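# Put the strawberry cake in the white basket

## Task

Get the strawberry cake inside the white basket while the basket and every other object stay roughly where they began, and finish with neither arm (its gripper and wrist-camera cable included) in contact with any of them.

## Robot and tools

ROBOT AND FRAME. Two six-joint arms, left_arm and right_arm, each carrying a parallel two-finger gripper and a wrist camera. All hand poses are in the scene frame: origin at table-top height halfway between the nominal arm bases, +x pointing out over the table, +z up, left_arm on the +y side. Image left/right does not follow the arm names. Calibrated bases: left_arm at (-0.026, +0.301, 0) m, quat_wxyz (1, 0, 0, 0.015); right_arm at (+0.053, -0.333, 0) m, quat_wxyz (1, 0, 0, 0.005). Printed hand positions and orientations can be a few cm off, worse at long reach. The fingers point along the gripper's +z and separate along its y; end_effector_position sits between the pads, roughly 1 cm short of the tips.

JOINTS. Per arm, always this order: waist, shoulder, elbow, wrist pitch, wrist yaw, wrist roll. Stated ranges (rad): waist -2.618..3.054, shoulder 0..3.142, elbow 0..3.142, wrist pitch -1.571..1.571, wrist yaw -1.571..1.571, wrist roll -2.094..2.094; true ends may differ by up to 0.059 rad. Wrist yaw has its sign flipped relative to the URDF everywhere you see or send it.

THE ROW. Every motion command is built from rows of 14 numbers, each in [-1, 1], always for both arms: left_arm's six joint numbers then its opening, then right_arm's six joint numbers then its opening. Joint numbers are offsets, not poses: they are added to the arm's Joint targets as they stood when the action (or move) began, never to the previous row, so sending the same offset again moves further. Scale: 1.0 equals 2.224 rad for waist, shoulder and elbow, and 8.485 rad for the three wrist joints. To leave an arm's joints alone, send 0 for them. The opening is absolute: +1 fully open, -1 closed, values between map to grip_measured. Re-send a gripper's current opening to keep it; a 0 there is a real command.

TOOLS.
- execute_actions(actions, cameras): actions is a list of actions; each action is a list of up to 15 rows, one per 1/30 s step, and the last row is held to fill 15 steps. An empty list just reports state and images. An action that would push any joint more than 0.059 rad beyond its range is rejected for both arms; a malformed or failing first action rejects the whole call. A joint asked past its real end stops there and the result may say "joint sent to its limit".
- move(target, speed, blend, opening_speed, blocking, cameras): target is one row or a list of up to 15 rows, every row offset from the same starting Joint targets. All joints travel together, so the hand follows a curve, and the path does not avoid obstacles or the other arm. speed is rad/s for the joint with the longest way to go, 0.01 to 12.57, default 0.5 (one value or one per target). blend (rad) rounds intermediate corners. opening_speed (per second on the -1..+1 scale, at least 0.2) ramps the grippers; use a low value to close gently on the cake. Paths take at least 0.5 s and stop short if over 10 s. blocking=false returns after about 0.5 s while the move continues. The result adds a "move:" line: done, off_target (resting more than 0.035 rad from target), moving, held or fault, plus limits=held if steps were withheld. Neither done nor off_target tells you about contact.
- wait(seconds 0..10): lets time pass holding the last command; returns early if a running move ends.
- stop(): brakes a running move; needs room if fast.
- zoom_image(camera, region): camera is one of cam_head_left, cam_head_right, cam_left_wrist, cam_right_wrist (all 672x504); region [x0, y0, x1, y1] in pixels from the top-left, at most 504x504.
- read_manual(section): only licence texts.
- finished_scene(scene): ends the current scene irreversibly; pass its number (1 here). Only call once the cake is in the basket and both arms are clear.

RESULT LINES. Joint positions and Joint velocities: per arm, six joints (rad, rad/s) then finger-pad gap (m; 0.094 when fully open); "within noise" means essentially still. Joint targets: the base your next offsets add to. Tool commands: current gripper commands. grip_measured: finger opening on the command scale, reading a bit wide when empty and a bit narrow under a squeeze. grip_effort_nm: gripper motor effort, negative closing; not a pad force. Joint torques include gravity, carry offsets and noise, and the first three wrap at ±28 N m. "joint command not followed" means the clearance check altered some targets. MOTOR HOT appears at 75 °C; at 90 °C an OVER-TEMPERATURE FAULT folds that arm away for good.

MOTION LIMITS. Joint speed is capped, so large offsets need several actions. Each step a target may lead its measured angle by at most 0.339 rad (first three joints) or 2.2 rad (wrists), and targets putting the hand over 200 mm from where it is get scaled back. Tiny offsets may not move a joint at all. If an arm is pushing against something or has been dragged, command targets back past its measured positions.

CAUTIONS. Approach slowly near objects: faster contact and targets further past contact hit harder. Close on the cake gently so it is not crushed; release by commanding an opening clearly above grip_measured, and let nothing go while it is still moving. Keep the arms from colliding or gripping each other. Nothing may fall or be left off the table; the basket and other items must not be shoved. Loose objects may get a brief external nudge. Avoid holding loads or stretched poses longer than needed to limit motor heat. After placing, lift and withdraw both grippers so nothing is touched.

Each tool is called after "Emit:" as name(argument=value, ...), one argument or row to a line, values as JSON.

## Session

Emit:
execute_actions(
  actions=[],
)

Scene clock: 0.00 s.
left_arm: end_effector_position=(+0.3624, +0.3385, +0.1097) grip_measured=+1.000 grip_effort_nm=n/a end_effector_quat_wxyz=(+0.602, -0.087, +0.789, +0.082) | right_arm: end_effector_position=(+0.4660, -0.3439, +0.1193) grip_measured=+1.000 grip_effort_nm=n/a end_effector_quat_wxyz=(+0.600, +0.032, +0.799, -0.027)
Joint positions: left_arm=[-0.053 1.534 0.331 0.929 0.258 -0.047 0.094] | right_arm=[0.002 1.547 0.43 0.833 -0.094 0.022 0.094]
Joint velocities: within noise
Joint torques (N m): no reading
Motor temperatures (°C): left_arm=[24 29 26 27 23 21 25] | right_arm=[24 31 28 37 24 22 22]
Heat: left arm: 29 °C; right arm: 37 °C.
Joint targets: left_arm=[-0.053 1.528 0.336 0.925 0.259 -0.048] | right_arm=[0.002 1.544 0.433 0.822 -0.095 0.022]
Tool commands: left_gripper/opening=+1.0 right_gripper/opening=+1.0

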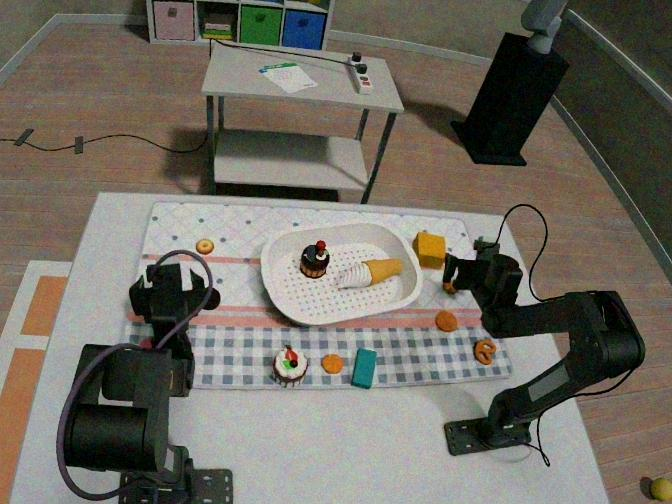

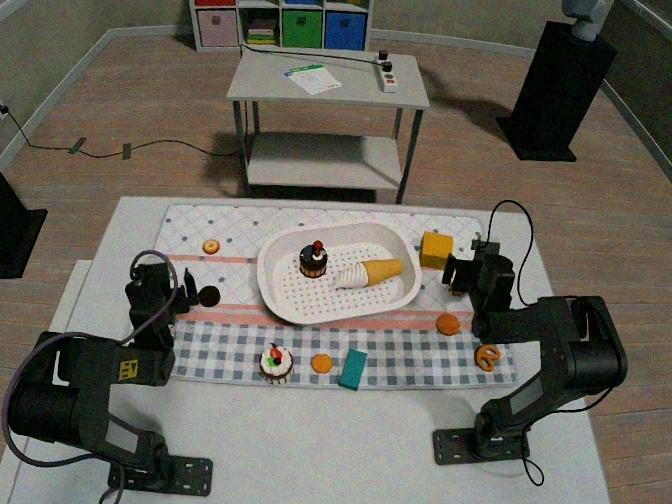

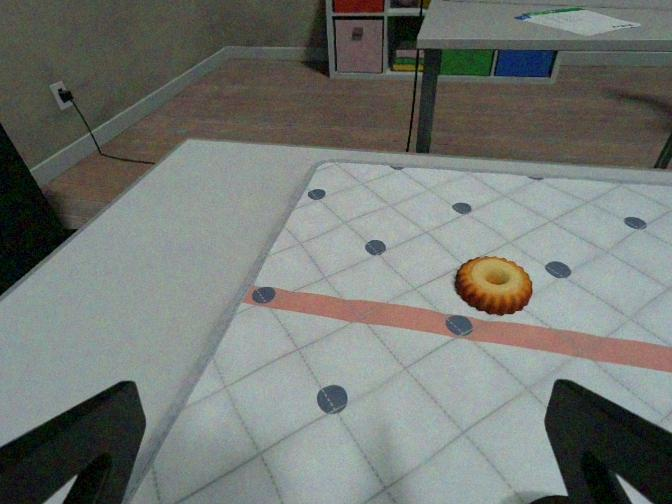

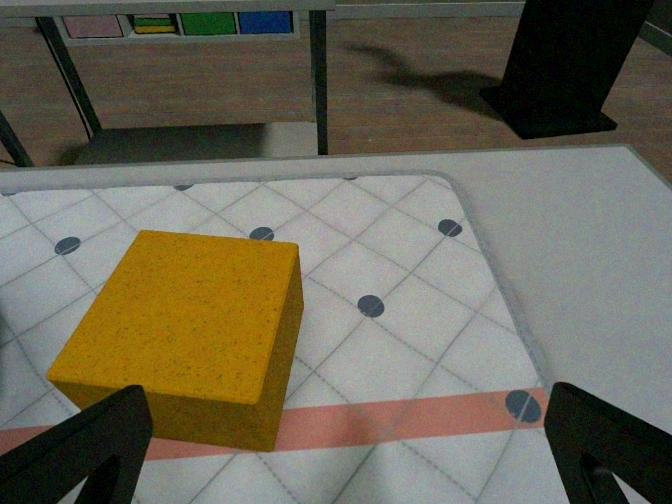

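Emit:
move(
  target=[-0.2986,0.0751,0.505,-0.2226,-0.0305,0.0057,1,0,0,0,0,0,0,1],
  speed=1.0,
)

Emit:
zoom_image(
  camera="cam_head_left",
  region=[130, 190, 500, 400],
)

Scene clock: 43.83 s.
left_arm: end_effector_position=(+0.2788, +0.0540, +0.1463) grip_measured=+1.000 grip_effort_nm=0.002 end_effector_quat_wxyz=(+0.177, +0.328, +0.926, -0.059) | right_arm: end_effector_position=(+0.4660, -0.3439, +0.1193) grip_measured=+1.000 grip_effort_nm=0.027 end_effector_quat_wxyz=(+0.600, +0.032, +0.799, -0.027)
Joint positions: left_arm=[-0.718 1.683 1.43 -0.943 0.01 -0.005 0.094] | right_arm=[0.002 1.547 0.43 0.833 -0.094 0.022 0.094]
Joint velocities: within noise
Joint torques (N m): left_arm=[0.03 -6.37 8.77 0.89 -0.08 0.09] | right_arm=[0.03 -4.94 7.01 1.54 -0.05 -0.01]
Motor temperatures (°C): left_arm=[24 29 27 35 23 21 24] | right_arm=[23 32 29 41 24 22 22]
Heat: left arm: 35 °C; right arm: 41 °C.
Joint targets: left_arm=[-0.717 1.695 1.459 -0.963 0.000 0.001] | right_arm=[0.002 1.544 0.433 0.822 -0.095 0.022]
move: done

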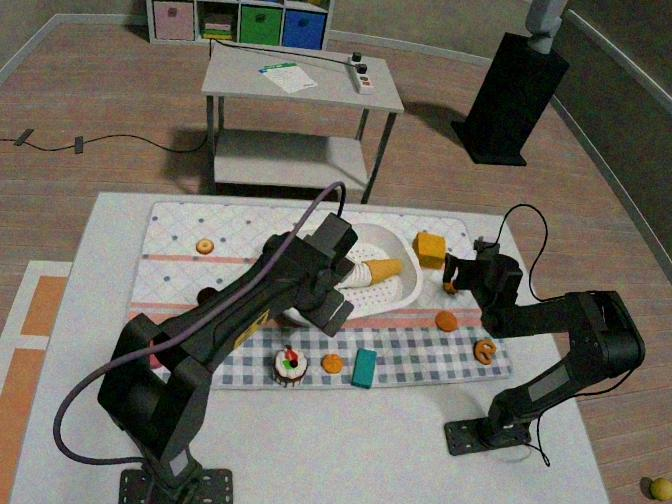

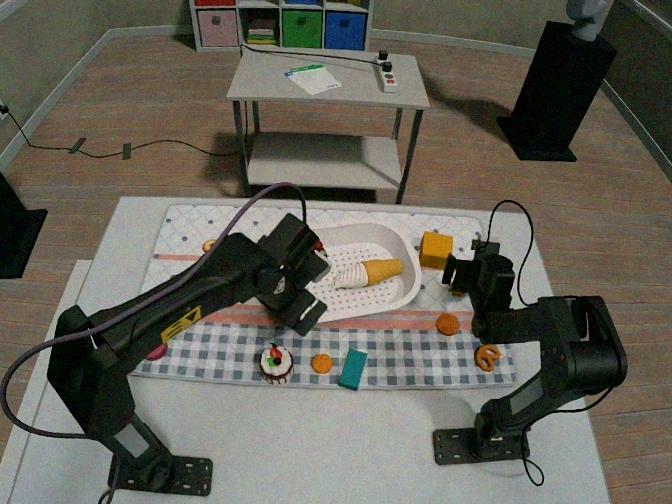

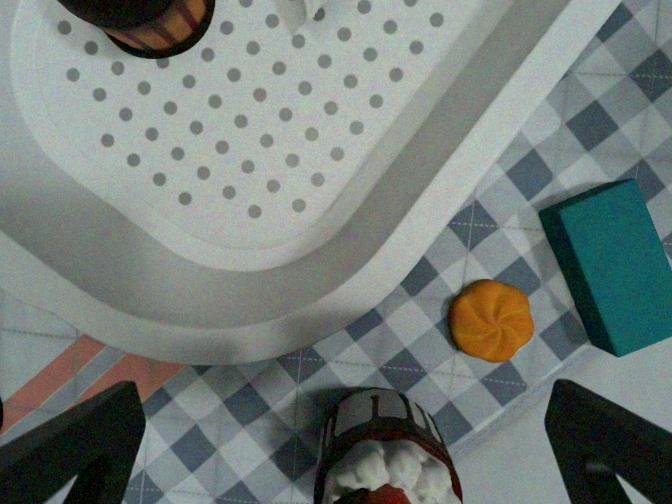

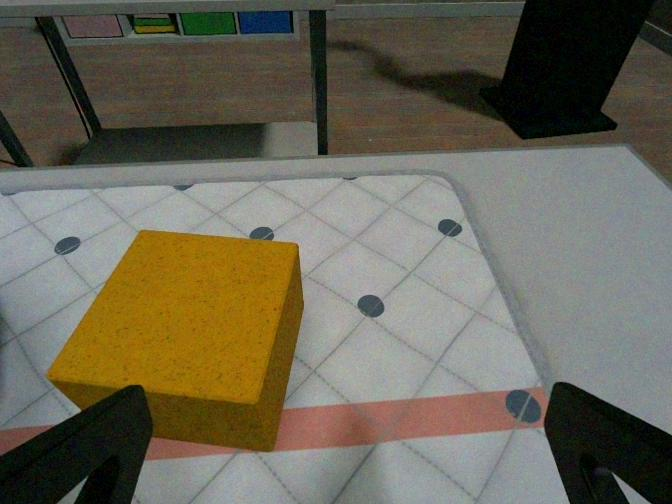

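Scaled by 1.362 from the camera's 672x504 image, which has a finer 960x720 frame.

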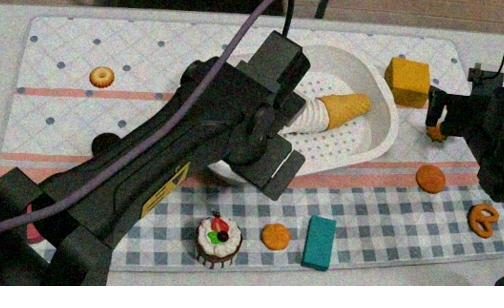

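Emit:
move(
  target=[0.2244,-0.0193,0.0558,-0.0120,0,0,1,0.107,-0.0773,0.3988,-0.2244,0.0112,-0.0026,1],
  speed=1.0,
)

Scene clock: 80.67 s.
left_arm: end_effector_position=(+0.3626, +0.2288, +0.1785) grip_measured=+1.000 grip_effort_nm=-0.002 end_effector_quat_wxyz=(+0.195, +0.089, +0.977, -0.015) | right_arm: end_effector_position=(+0.3662, -0.2545, +0.1881) grip_measured=+1.000 grip_effort_nm=0.022 end_effector_quat_wxyz=(+0.207, -0.115, +0.971, +0.024)
Joint positions: left_arm=[-0.22 1.683 1.551 -1.044 0.007 -0.005 0.094] | right_arm=[0.236 1.389 1.295 -1.057 -0.005 0.009 0.094]
Joint velocities: within noise
Joint torques (N m): left_arm=[0.12 -10 9.06 0.9 -0.05 0.09] | right_arm=[0.42 -5.65 10.52 0.58 0.02 -0.09]
Motor temperatures (°C): left_arm=[24 31 30 29 23 20 24] | right_arm=[23 32 29 41 24 22 21]
Heat: left arm: 31 °C; right arm: 41 °C.
Joint targets: left_arm=[-0.218 1.652 1.584 -1.065 0.000 0.001] | right_arm=[0.241 1.372 1.320 -1.082 0.000 0.000]
move: done

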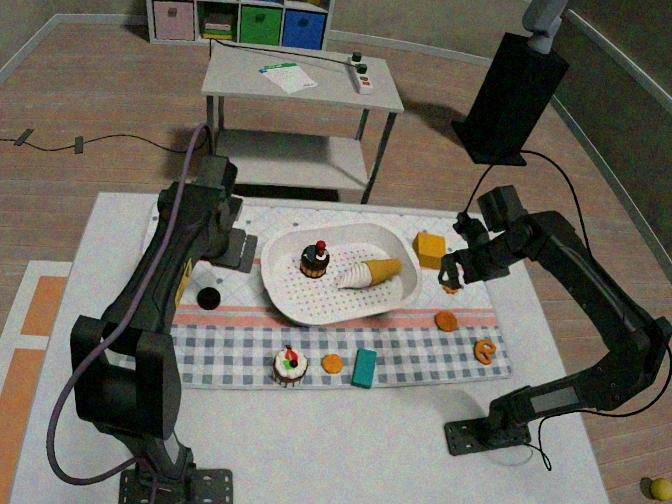

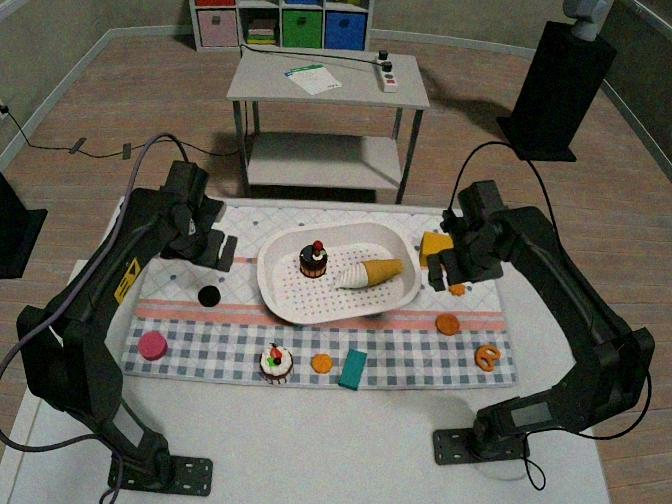

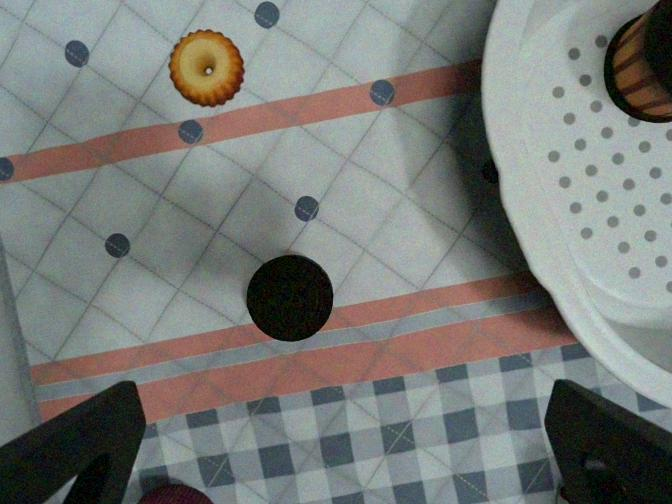

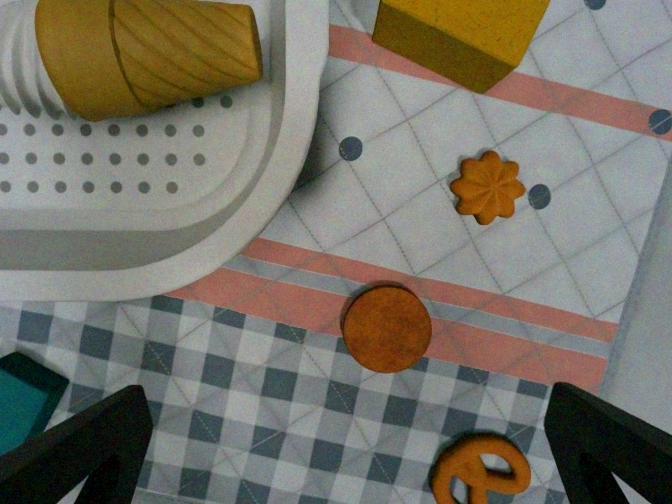

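Emit:
move(
  target=[-0.2608,-0.2131,-0.2329,0.0051,0,0,1,0,0,0,0,0,0,1],
  speed=1.5,
  cameras=["cam_left_wrist","cam_head_left"],
)

Scene clock: 130.90 s.
left_arm: end_effector_position=(+0.1735, +0.1101, +0.1709) grip_measured=+1.000 grip_effort_nm=-0.002 end_effector_quat_wxyz=(+0.198, +0.362, +0.907, -0.081) | right_arm: end_effector_position=(+0.3659, -0.2545, +0.1880) grip_measured=+1.000 grip_effort_nm=0.027 end_effector_quat_wxyz=(+0.206, -0.115, +0.971, +0.024)
Joint positions: left_arm=[-0.794 1.192 1.082 -1.029 -0.003 -0.004 0.094] | right_arm=[0.236 1.389 1.295 -1.058 -0.005 0.009 0.094]
Joint velocities: within noise
Joint torques (N m): left_arm=[-0.42 -3.85 5.14 1.26 0.03 0.07] | right_arm=[0.39 -5.65 10.52 0.58 0.03 -0.09]
Motor temperatures (°C): left_arm=[24 34 31 28 23 20 24] | right_arm=[23 31 32 36 24 21 21]
Heat: left arm: 34 °C; right arm: 36 °C.
Joint targets: left_arm=[-0.798 1.179 1.066 -1.022 0.000 0.001] | right_arm=[0.241 1.372 1.320 -1.082 0.000 0.000]
move: done
Images, in order (width x height): cam_head_left 672x504, cam_left_wrist 672x504.

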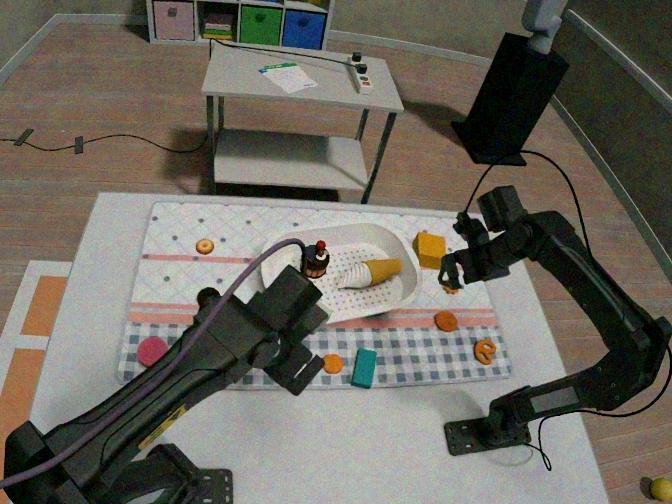

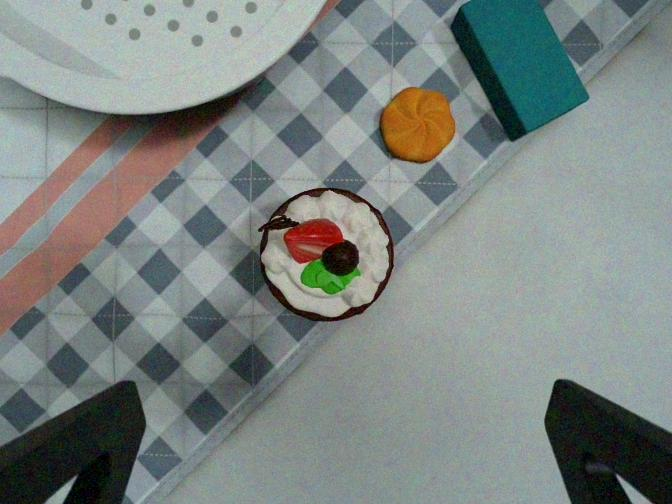

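Emit:
move(
  target=[
    [0.0072,0.2158,0.1156,-0.0167,0,0,1,0,0,0,0,0,0,1],
    [0.0072,0.2509,0.0076,0.0207,0,0,1,0,0,0,0,0,0,1],
  ],
  speed=[1.0,0.5],
  blend=[0.05,0],
  cameras=["cam_left_wrist","cam_head_left","cam_head_right"],
)

Scene clock: 147.00 s.
left_arm: end_effector_position=(+0.2004, +0.0868, +0.0343) grip_measured=+1.000 grip_effort_nm=-0.007 end_effector_quat_wxyz=(+0.032, +0.368, +0.929, -0.014) | right_arm: end_effector_position=(+0.3658, -0.2545, +0.1880) grip_measured=+1.000 grip_effort_nm=0.027 end_effector_quat_wxyz=(+0.206, -0.115, +0.971, +0.024)
Joint positions: left_arm=[-0.788 1.73 1.094 -0.865 -0.003 -0.004 0.094] | right_arm=[0.236 1.389 1.295 -1.059 -0.005 0.009 0.094]
Joint velocities: within noise
Joint torques (N m): left_arm=[0.58 -6.32 4.6 0.67 0.03 0.07] | right_arm=[0.4 -5.64 10.52 0.58 0.02 -0.09]
Motor temperatures (°C): left_arm=[23 31 29 28 23 20 24] | right_arm=[23 30 32 36 23 21 21]
Heat: left arm: 31 °C; right arm: 36 °C.
Joint targets: left_arm=[-0.782 1.737 1.082 -0.846 0.000 0.001] | right_arm=[0.241 1.372 1.320 -1.082 0.000 0.000]
move: done
Images, in order (width x height): cam_head_left 672x504, cam_head_right 672x504, cam_left_wrist 672x504.

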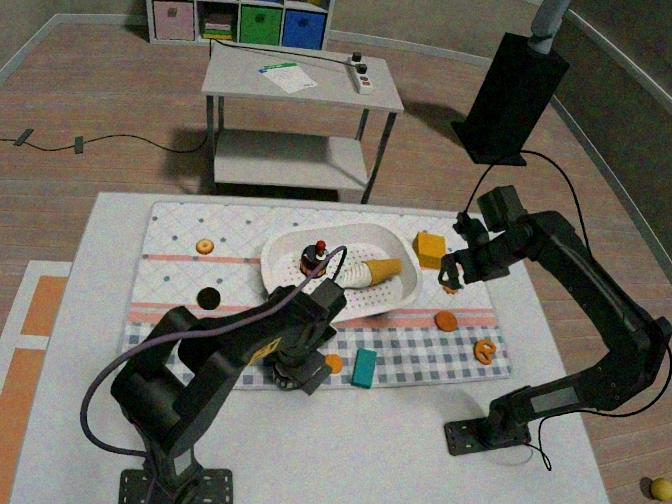

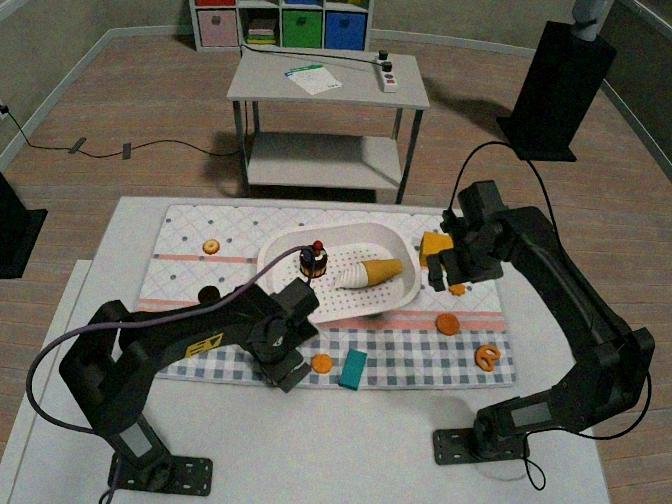

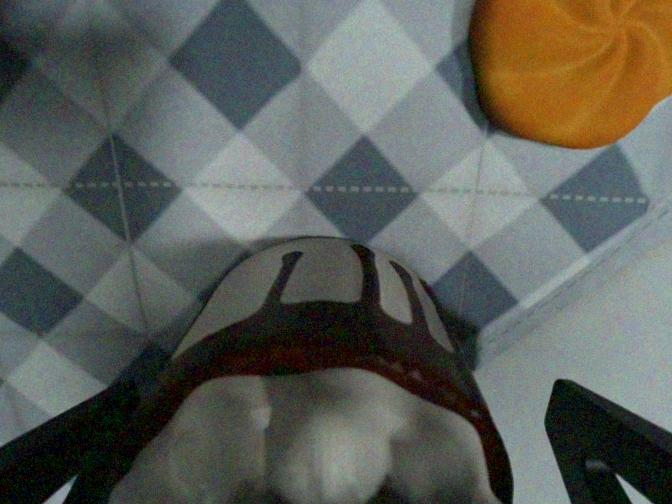

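Emit:
move(
  target=[
    [0.013,0,0,0,0,0,1,0,0,0,0,0,0,1],
    [0.013,0,0,0,0,0,0.25,0,0,0,0,0,0,1],
  ],
  opening_speed=1.2,
  cameras=["cam_left_wrist"],
)

Scene clock: 154.50 s.
left_arm: end_effector_position=(+0.2066, +0.0933, +0.0344) grip_measured=+0.397 grip_effort_nm=-1.023 end_effector_quat_wxyz=(+0.032, +0.354, +0.935, -0.015) | right_arm: end_effector_position=(+0.3658, -0.2545, +0.1880) grip_measured=+1.000 grip_effort_nm=0.027 end_effector_quat_wxyz=(+0.206, -0.115, +0.971, +0.024)
Joint positions: left_arm=[-0.759 1.73 1.094 -0.864 -0.005 -0.004 0.066] | right_arm=[0.236 1.389 1.295 -1.059 -0.005 0.009 0.094]
Joint velocities: within noise
Joint torques (N m): left_arm=[0.46 -6.34 4.6 0.68 0.05 0.08] | right_arm=[0.42 -5.65 10.52 0.58 0.03 -0.09]
Motor temperatures (°C): left_arm=[23 30 29 28 23 20 24] | right_arm=[23 30 32 35 23 21 21]
Heat: left arm: 30 °C; right arm: 35 °C.
Joint targets: left_arm=[-0.753 1.737 1.082 -0.846 0.000 0.001] | right_arm=[0.241 1.372 1.320 -1.082 0.000 0.000]
move: done
Images, in order (width x height): cam_left_wrist 672x504.

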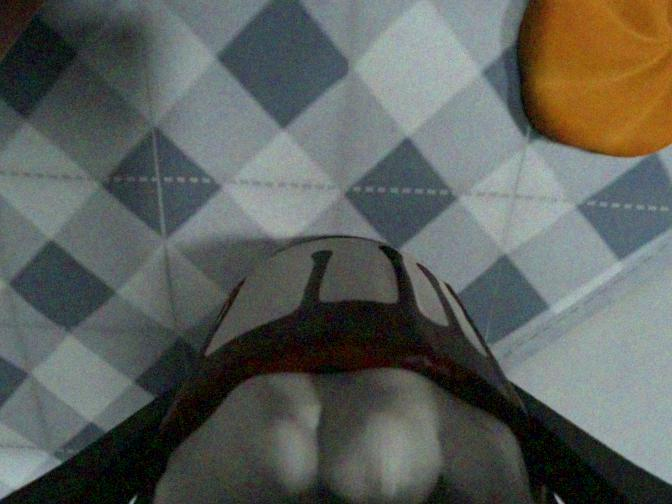

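Emit:
move(
  target=[
    [0,-0.036,0.179,-0.0562,0,0,0.25,0,0,0,0,0,0,1],
    [0.067,0.1605,0.3548,-0.0154,0,0,0.25,0,0,0,0,0,0,1],
  ],
  speed=0.8,
  blend=[0.1,0],
)

Scene clock: 168.03 s.
left_arm: end_effector_position=(+0.3787, +0.0411, +0.1086) grip_measured=+0.397 grip_effort_nm=-1.028 end_effector_quat_wxyz=(+0.152, +0.276, +0.948, -0.047) | right_arm: end_effector_position=(+0.3658, -0.2545, +0.1880) grip_measured=+1.000 grip_effort_nm=0.022 end_effector_quat_wxyz=(+0.206, -0.115, +0.971, +0.024)
Joint positions: left_arm=[-0.601 2.09 1.837 -0.998 -0.004 -0.004 0.066] | right_arm=[0.236 1.389 1.295 -1.059 -0.005 0.009 0.094]
Joint velocities: within noise
Joint torques (N m): left_arm=[-0.25 -10.67 9.17 1.19 0.04 0.07] | right_arm=[0.4 -5.64 10.52 0.58 0.02 -0.09]
Motor temperatures (°C): left_arm=[23 30 28 27 23 20 24] | right_arm=[23 30 32 35 23 21 21]
Heat: left arm: 30 °C; right arm: 35 °C.
Joint targets: left_arm=[-0.604 2.094 1.872 -0.977 0.000 0.001] | right_arm=[0.241 1.372 1.320 -1.082 0.000 0.000]
move: done

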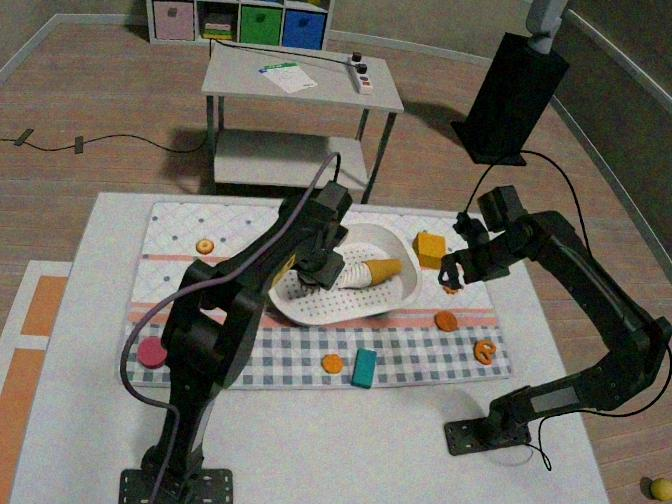

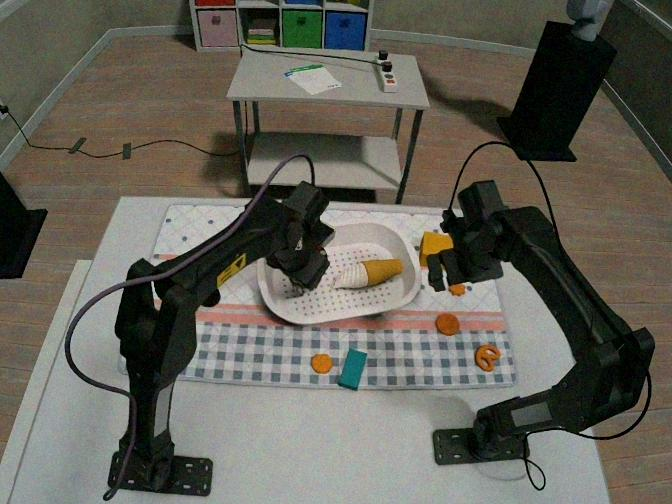

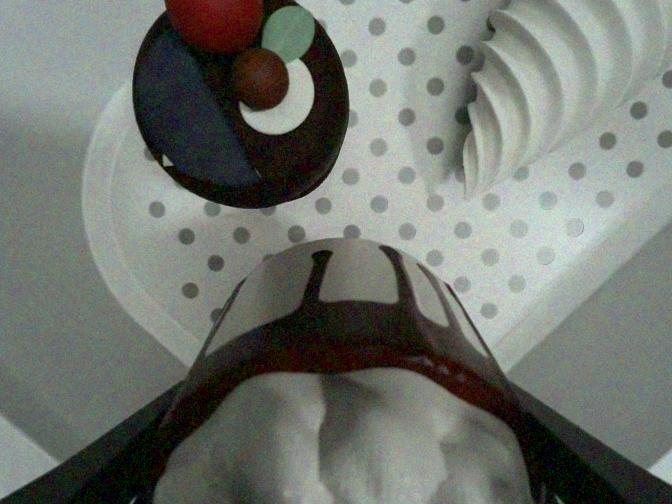

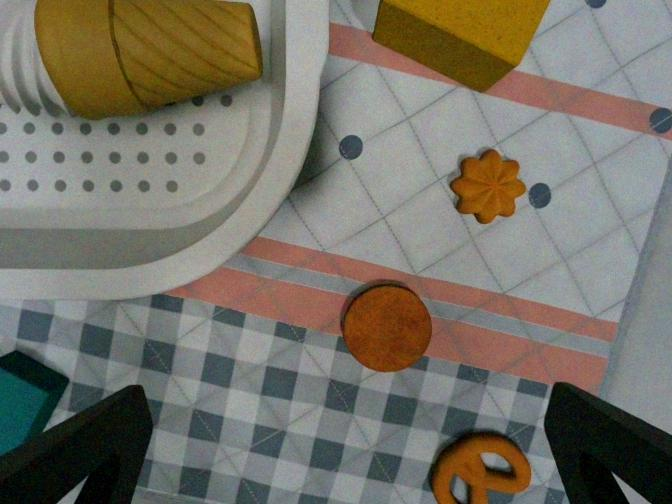

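Emit:
move(
  target=[-0.0094,0.1043,0.08,-0.0232,0,0,0.25,0,0,0,0,0,0,1],
  speed=0.4,
)

Scene clock: 176.87 s.
left_arm: end_effector_position=(+0.3722, +0.0344, +0.0506) grip_measured=+0.397 grip_effort_nm=-1.023 end_effector_quat_wxyz=(+0.055, +0.288, +0.956, -0.019) | right_arm: end_effector_position=(+0.3657, -0.2545, +0.1879) grip_measured=+1.000 grip_effort_nm=0.027 end_effector_quat_wxyz=(+0.206, -0.115, +0.971, +0.024)
Joint positions: left_arm=[-0.621 2.316 2.016 -1.154 -0.004 -0.004 0.066] | right_arm=[0.236 1.389 1.295 -1.059 -0.005 0.009 0.094]
Joint velocities: within noise
Joint torques (N m): left_arm=[-0.49 -11.63 8.72 0.37 0.04 0.08] | right_arm=[0.4 -5.65 10.51 0.59 0.03 -0.09]
Motor temperatures (°C): left_arm=[23 31 29 27 23 20 25] | right_arm=[23 30 32 35 23 21 21]
Heat: left arm: 31 °C; right arm: 35 °C.
Joint targets: left_arm=[-0.625 2.326 2.050 -1.174 0.000 0.001] | right_arm=[0.241 1.372 1.320 -1.082 0.000 0.000]
move: done

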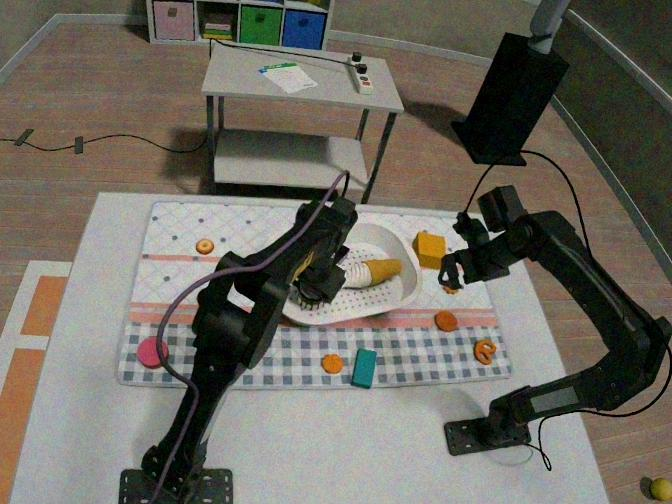

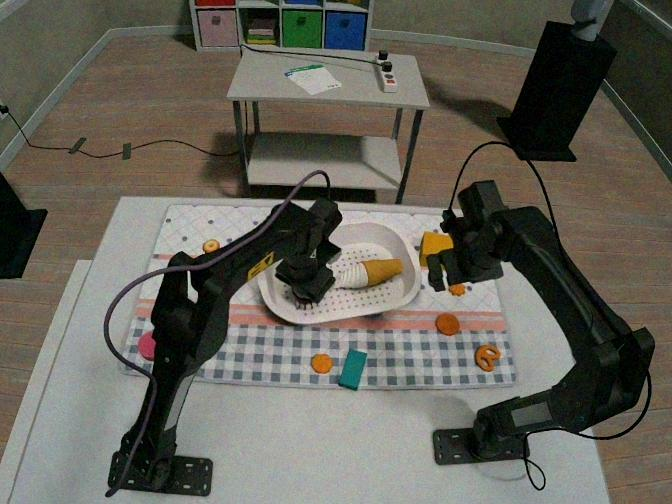

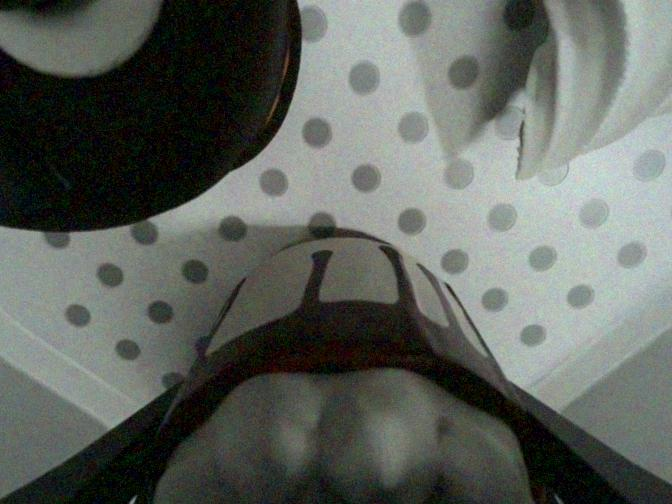

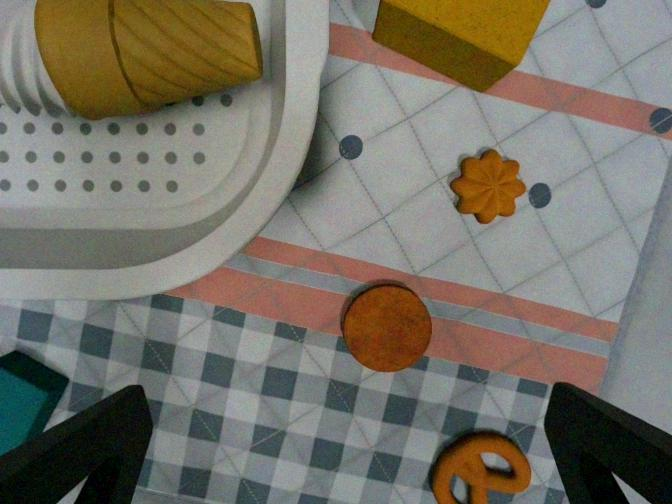

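Emit:
move(
  target=[
    [0,0.0105,0,0.0026,0,0,0.25,0,0,0,0,0,0,1],
    [0,0.0105,0,0.0026,0,0,0.7,0,0,0,0,0,0,1],
    [0,-0.1196,-0.0319,0.0065,0,0,0.7,0,0,0,0,0,0,1],
  ],
  speed=[0.2,0.5,0.5],
  opening_speed=1.5,
)

Scene clock: 191.30 s.
left_arm: end_effector_position=(+0.3763, +0.0317, +0.1595) grip_measured=+0.698 grip_effort_nm=0.110 end_effector_quat_wxyz=(+0.174, +0.284, +0.941, -0.055) | right_arm: end_effector_position=(+0.3657, -0.2545, +0.1879) grip_measured=+1.000 grip_effort_nm=0.027 end_effector_quat_wxyz=(+0.206, -0.115, +0.971, +0.024)
Joint positions: left_arm=[-0.621 2.071 1.995 -1.128 -0.004 -0.004 0.08] | right_arm=[0.236 1.389 1.295 -1.059 -0.005 0.009 0.094]
Joint velocities: within noise
Joint torques (N m): left_arm=[-0.46 -11.7 5.03 1.16 0.04 0.07] | right_arm=[0.4 -5.64 10.51 0.58 0.02 -0.09]
Motor temperatures (°C): left_arm=[23 35 30 26 23 20 25] | right_arm=[23 30 32 34 23 21 21]
Heat: left arm: 35 °C; right arm: 34 °C.
Joint targets: left_arm=[-0.625 2.060 1.979 -1.119 0.000 0.001] | right_arm=[0.241 1.372 1.320 -1.082 0.000 0.000]
move: done

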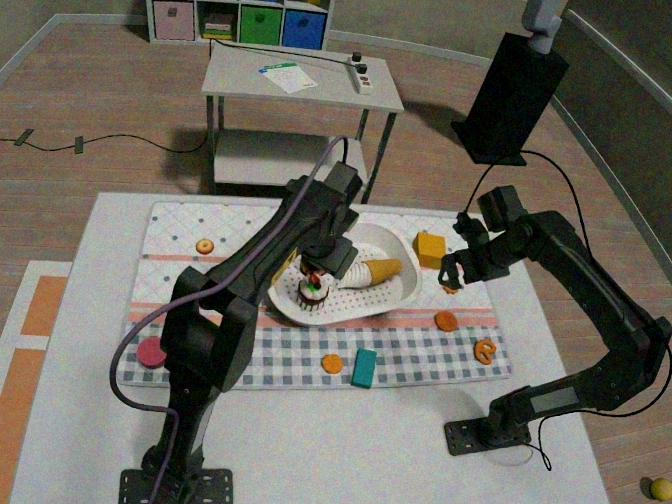

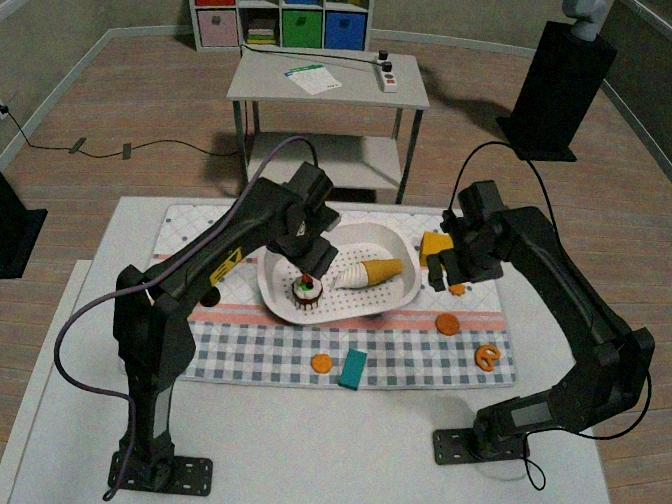

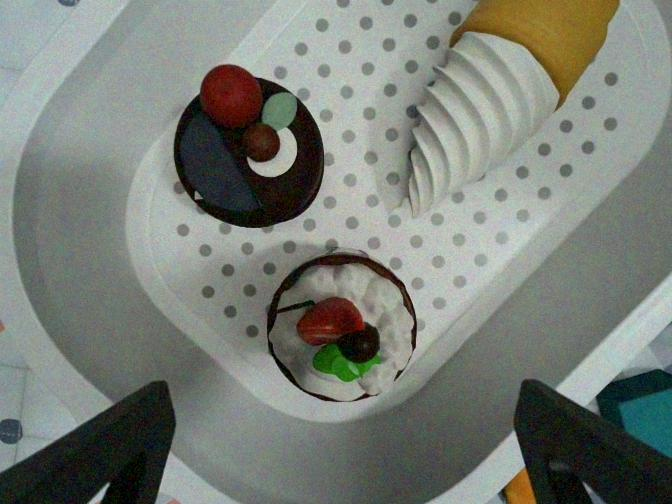

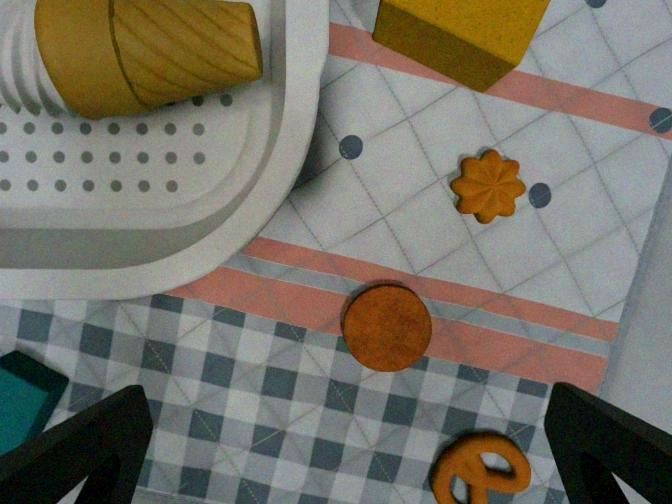

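Emit:
finished_scene(
  scene=1,
)

The scene is finished: the task was done.


## Next scene

The same job, from a new start.

Emit:
execute_actions(
  actions=[],
)

Scene clock: 0.00 s.
left_arm: end_effector_position=(+0.3753, +0.2977, +0.1035) grip_measured=+1.000 grip_effort_nm=n/a end_effector_quat_wxyz=(+0.586, +0.042, +0.806, -0.072) | right_arm: end_effector_position=(+0.4622, -0.3357, +0.1305) grip_measured=+1.000 grip_effort_nm=n/a end_effector_quat_wxyz=(+0.634, +0.023, +0.773, -0.029)
Joint positions: left_arm=[0.077 1.568 0.393 0.855 -0.268 0.017 0.094] | right_arm=[0.031 1.561 0.381 0.982 -0.115 0.006 0.094]
Joint velocities: within noise
Joint torques (N m): no reading
Motor temperatures (°C): left_arm=[22 26 23 21 23 19 23] | right_arm=[23 24 25 27 23 21 20]
Heat: left arm: 26 °C; right arm: 27 °C.
Joint targets: left_arm=[0.077 1.563 0.398 0.849 -0.269 0.017] | right_arm=[0.031 1.558 0.384 0.971 -0.116 0.006]
Tool commands: left_gripper/opening=+1.0 right_gripper/opening=+1.0

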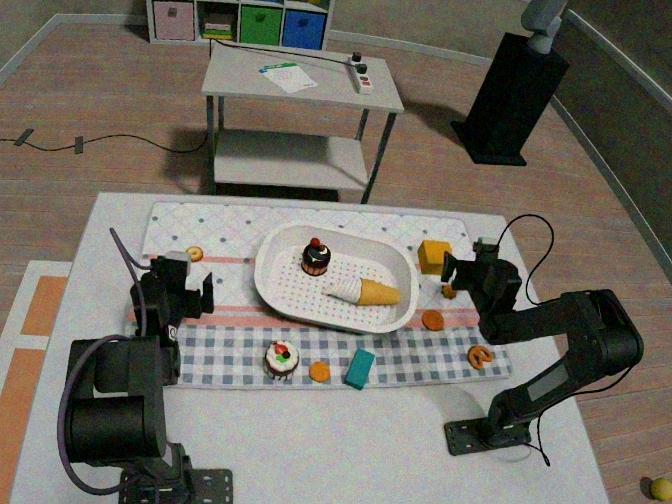

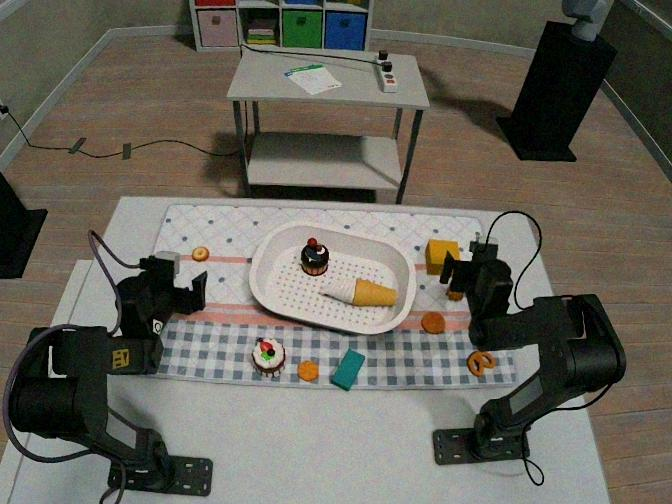

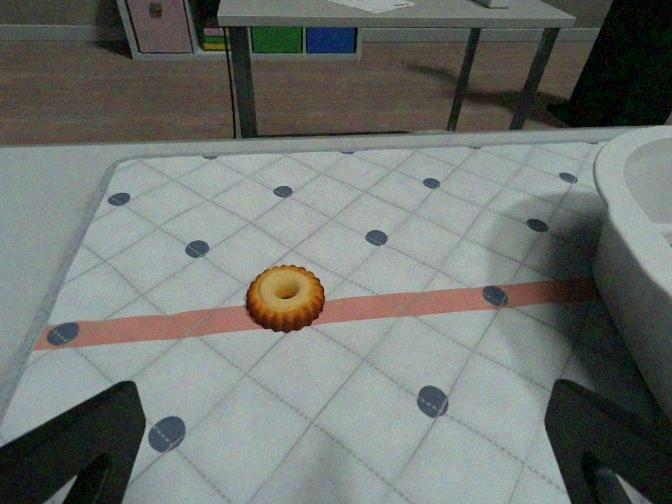

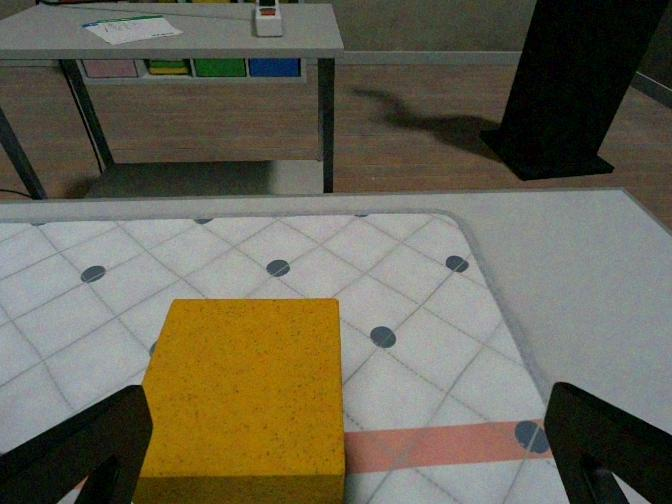

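Emit:
move(
  target=[-0.333,0.0382,0.4478,-0.2469,0.0317,-0.002,1,0,0,0,0,0,0,1],
  speed=1.6,
  cameras=["cam_left_wrist"],
)

Scene clock: 7.27 s.
left_arm: end_effector_position=(+0.2229, +0.1182, +0.1265) grip_measured=+1.000 grip_effort_nm=0.002 end_effector_quat_wxyz=(+0.036, +0.313, +0.949, -0.017) | right_arm: end_effector_position=(+0.4622, -0.3357, +0.1305) grip_measured=+1.000 grip_effort_nm=0.027 end_effector_quat_wxyz=(+0.634, +0.023, +0.773, -0.029)
Joint positions: left_arm=[-0.661 1.638 1.366 -1.221 -0.01 0.007 0.094] | right_arm=[0.031 1.561 0.381 0.982 -0.115 0.006 0.094]
Joint velocities: within noise
Joint torques (N m): left_arm=[-0.32 -5.71 8.08 0.28 0.07 -0.05] | right_arm=[0.03 -4.81 6.67 1.6 -0.04 -0.01]
Motor temperatures (°C): left_arm=[22 26 24 23 23 19 23] | right_arm=[23 25 25 28 23 21 20]
Heat: left arm: 26 °C; right arm: 28 °C.
Joint targets: left_arm=[-0.664 1.648 1.395 -1.246 0.000 0.000] | right_arm=[0.031 1.558 0.384 0.971 -0.116 0.006]
move: done
Images, in order (width x height): cam_left_wrist 672x504.

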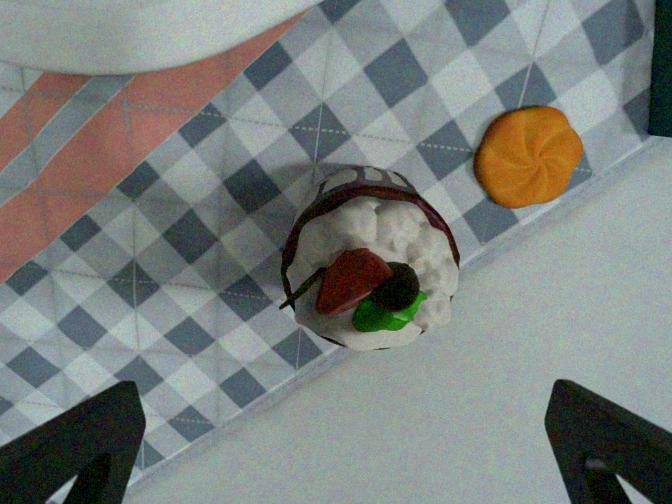

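Emit:
move(
  target=[
    [-0.0148,0.0364,-0.1394,0.0458,0,0,1,0,0,0,0,0,0,1],
    [-0.0148,0.0364,-0.1394,0.0458,0,0,0.25,0,0,0,0,0,0,1],
    [-0.0148,0,0,0,0,0,0.25,0,0,0,0,0,0,1],
    [0.0647,0.1515,0.196,0.0236,0,0,0.25,0,0,0,0,0,0,1],
  ],
  speed=[0.6,0.6,0.8,1.0],
  blend=[0,0,0.1,0],
  opening_speed=1.5,
  cameras=["cam_left_wrist","cam_head_left"],
)

Scene clock: 24.43 s.
left_arm: end_effector_position=(+0.3767, +0.0888, +0.1398) grip_measured=+0.403 grip_effort_nm=-1.028 end_effector_quat_wxyz=(+0.156, +0.240, +0.957, -0.040) | right_arm: end_effector_position=(+0.4622, -0.3357, +0.1305) grip_measured=+1.000 grip_effort_nm=0.027 end_effector_quat_wxyz=(+0.634, +0.023, +0.773, -0.029)
Joint positions: left_arm=[-0.516 1.98 1.798 -1.066 -0.004 0.007 0.066] | right_arm=[0.031 1.561 0.381 0.982 -0.115 0.006 0.094]
Joint velocities: within noise
Joint torques (N m): left_arm=[-0.43 -9.73 8.84 1.22 0.03 -0.05] | right_arm=[0.03 -4.81 6.65 1.6 -0.05 -0.01]
Motor temperatures (°C): left_arm=[22 28 26 22 23 19 23] | right_arm=[23 25 26 30 23 21 20]
Heat: left arm: 28 °C; right arm: 30 °C.
Joint targets: left_arm=[-0.520 1.985 1.831 -1.045 0.000 0.000] | right_arm=[0.031 1.558 0.384 0.971 -0.116 0.006]
move: done
Images, in order (width x height): cam_head_left 672x504, cam_left_wrist 672x504.

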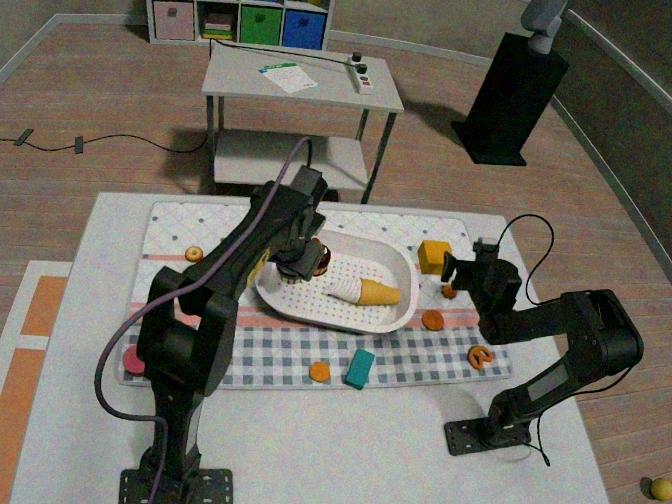

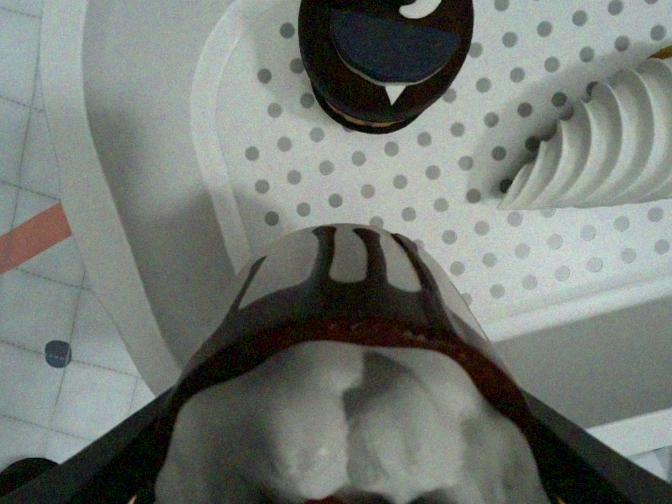

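Emit:
move(
  target=[
    [-0.0117,0,0,0,0,0,0.25,0,0,0,0,0,0,1],
    [-0.0117,0.147,0.0742,-0.0164,0,0,0.25,0,0,0,0,0,0,1],
    [-0.0117,0.147,0.0742,-0.0164,0,0,0.7,0,0,0,0,0,0,1],
    [-0.0117,0,0,0,0,0,0.7,0,0,0,0,0,0,1],
  ],
  speed=[0.5,0.3,0.5,0.7],
  blend=[0.015,0,0,0],
  opening_speed=1.5,
  cameras=["cam_left_wrist"],
)

Scene clock: 34.53 s.
left_arm: end_effector_position=(+0.3805, +0.0713, +0.1524) grip_measured=+0.698 grip_effort_nm=0.120 end_effector_quat_wxyz=(+0.176, +0.253, +0.950, -0.047) | right_arm: end_effector_position=(+0.4622, -0.3357, +0.1305) grip_measured=+1.000 grip_effort_nm=0.032 end_effector_quat_wxyz=(+0.634, +0.023, +0.773, -0.029)
Joint positions: left_arm=[-0.545 1.989 1.846 -1.061 -0.003 0.007 0.08] | right_arm=[0.031 1.561 0.381 0.982 -0.115 0.006 0.094]
Joint velocities: left_arm=[within noise] | right_arm=[0.002 -0.046 0.012 -0.051 0.007 -0.066 0]
Joint torques (N m): left_arm=[-0.08 -10.55 5.04 1.26 0.03 -0.04] | right_arm=[0.02 -4.78 6.67 1.6 -0.05 -0.01]
Motor temperatures (°C): left_arm=[22 30 27 23 23 19 23] | right_arm=[23 25 26 31 23 21 20]
Heat: left arm: 30 °C; right arm: 31 °C.
Joint targets: left_arm=[-0.546 1.985 1.830 -1.045 0.000 0.000] | right_arm=[0.031 1.558 0.384 0.971 -0.116 0.006]
move: done; blend cut to 0.013 rad at target 1
Images, in order (width x height): cam_left_wrist 672x504.

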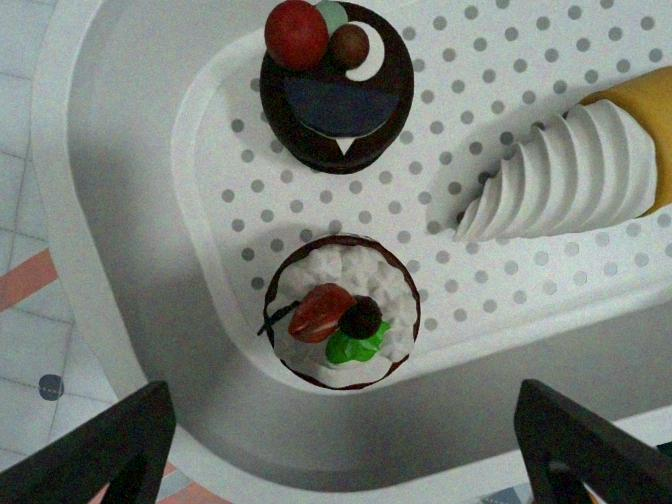

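Emit:
finished_scene(
  scene=2,
)

The scene is finished: the task was done.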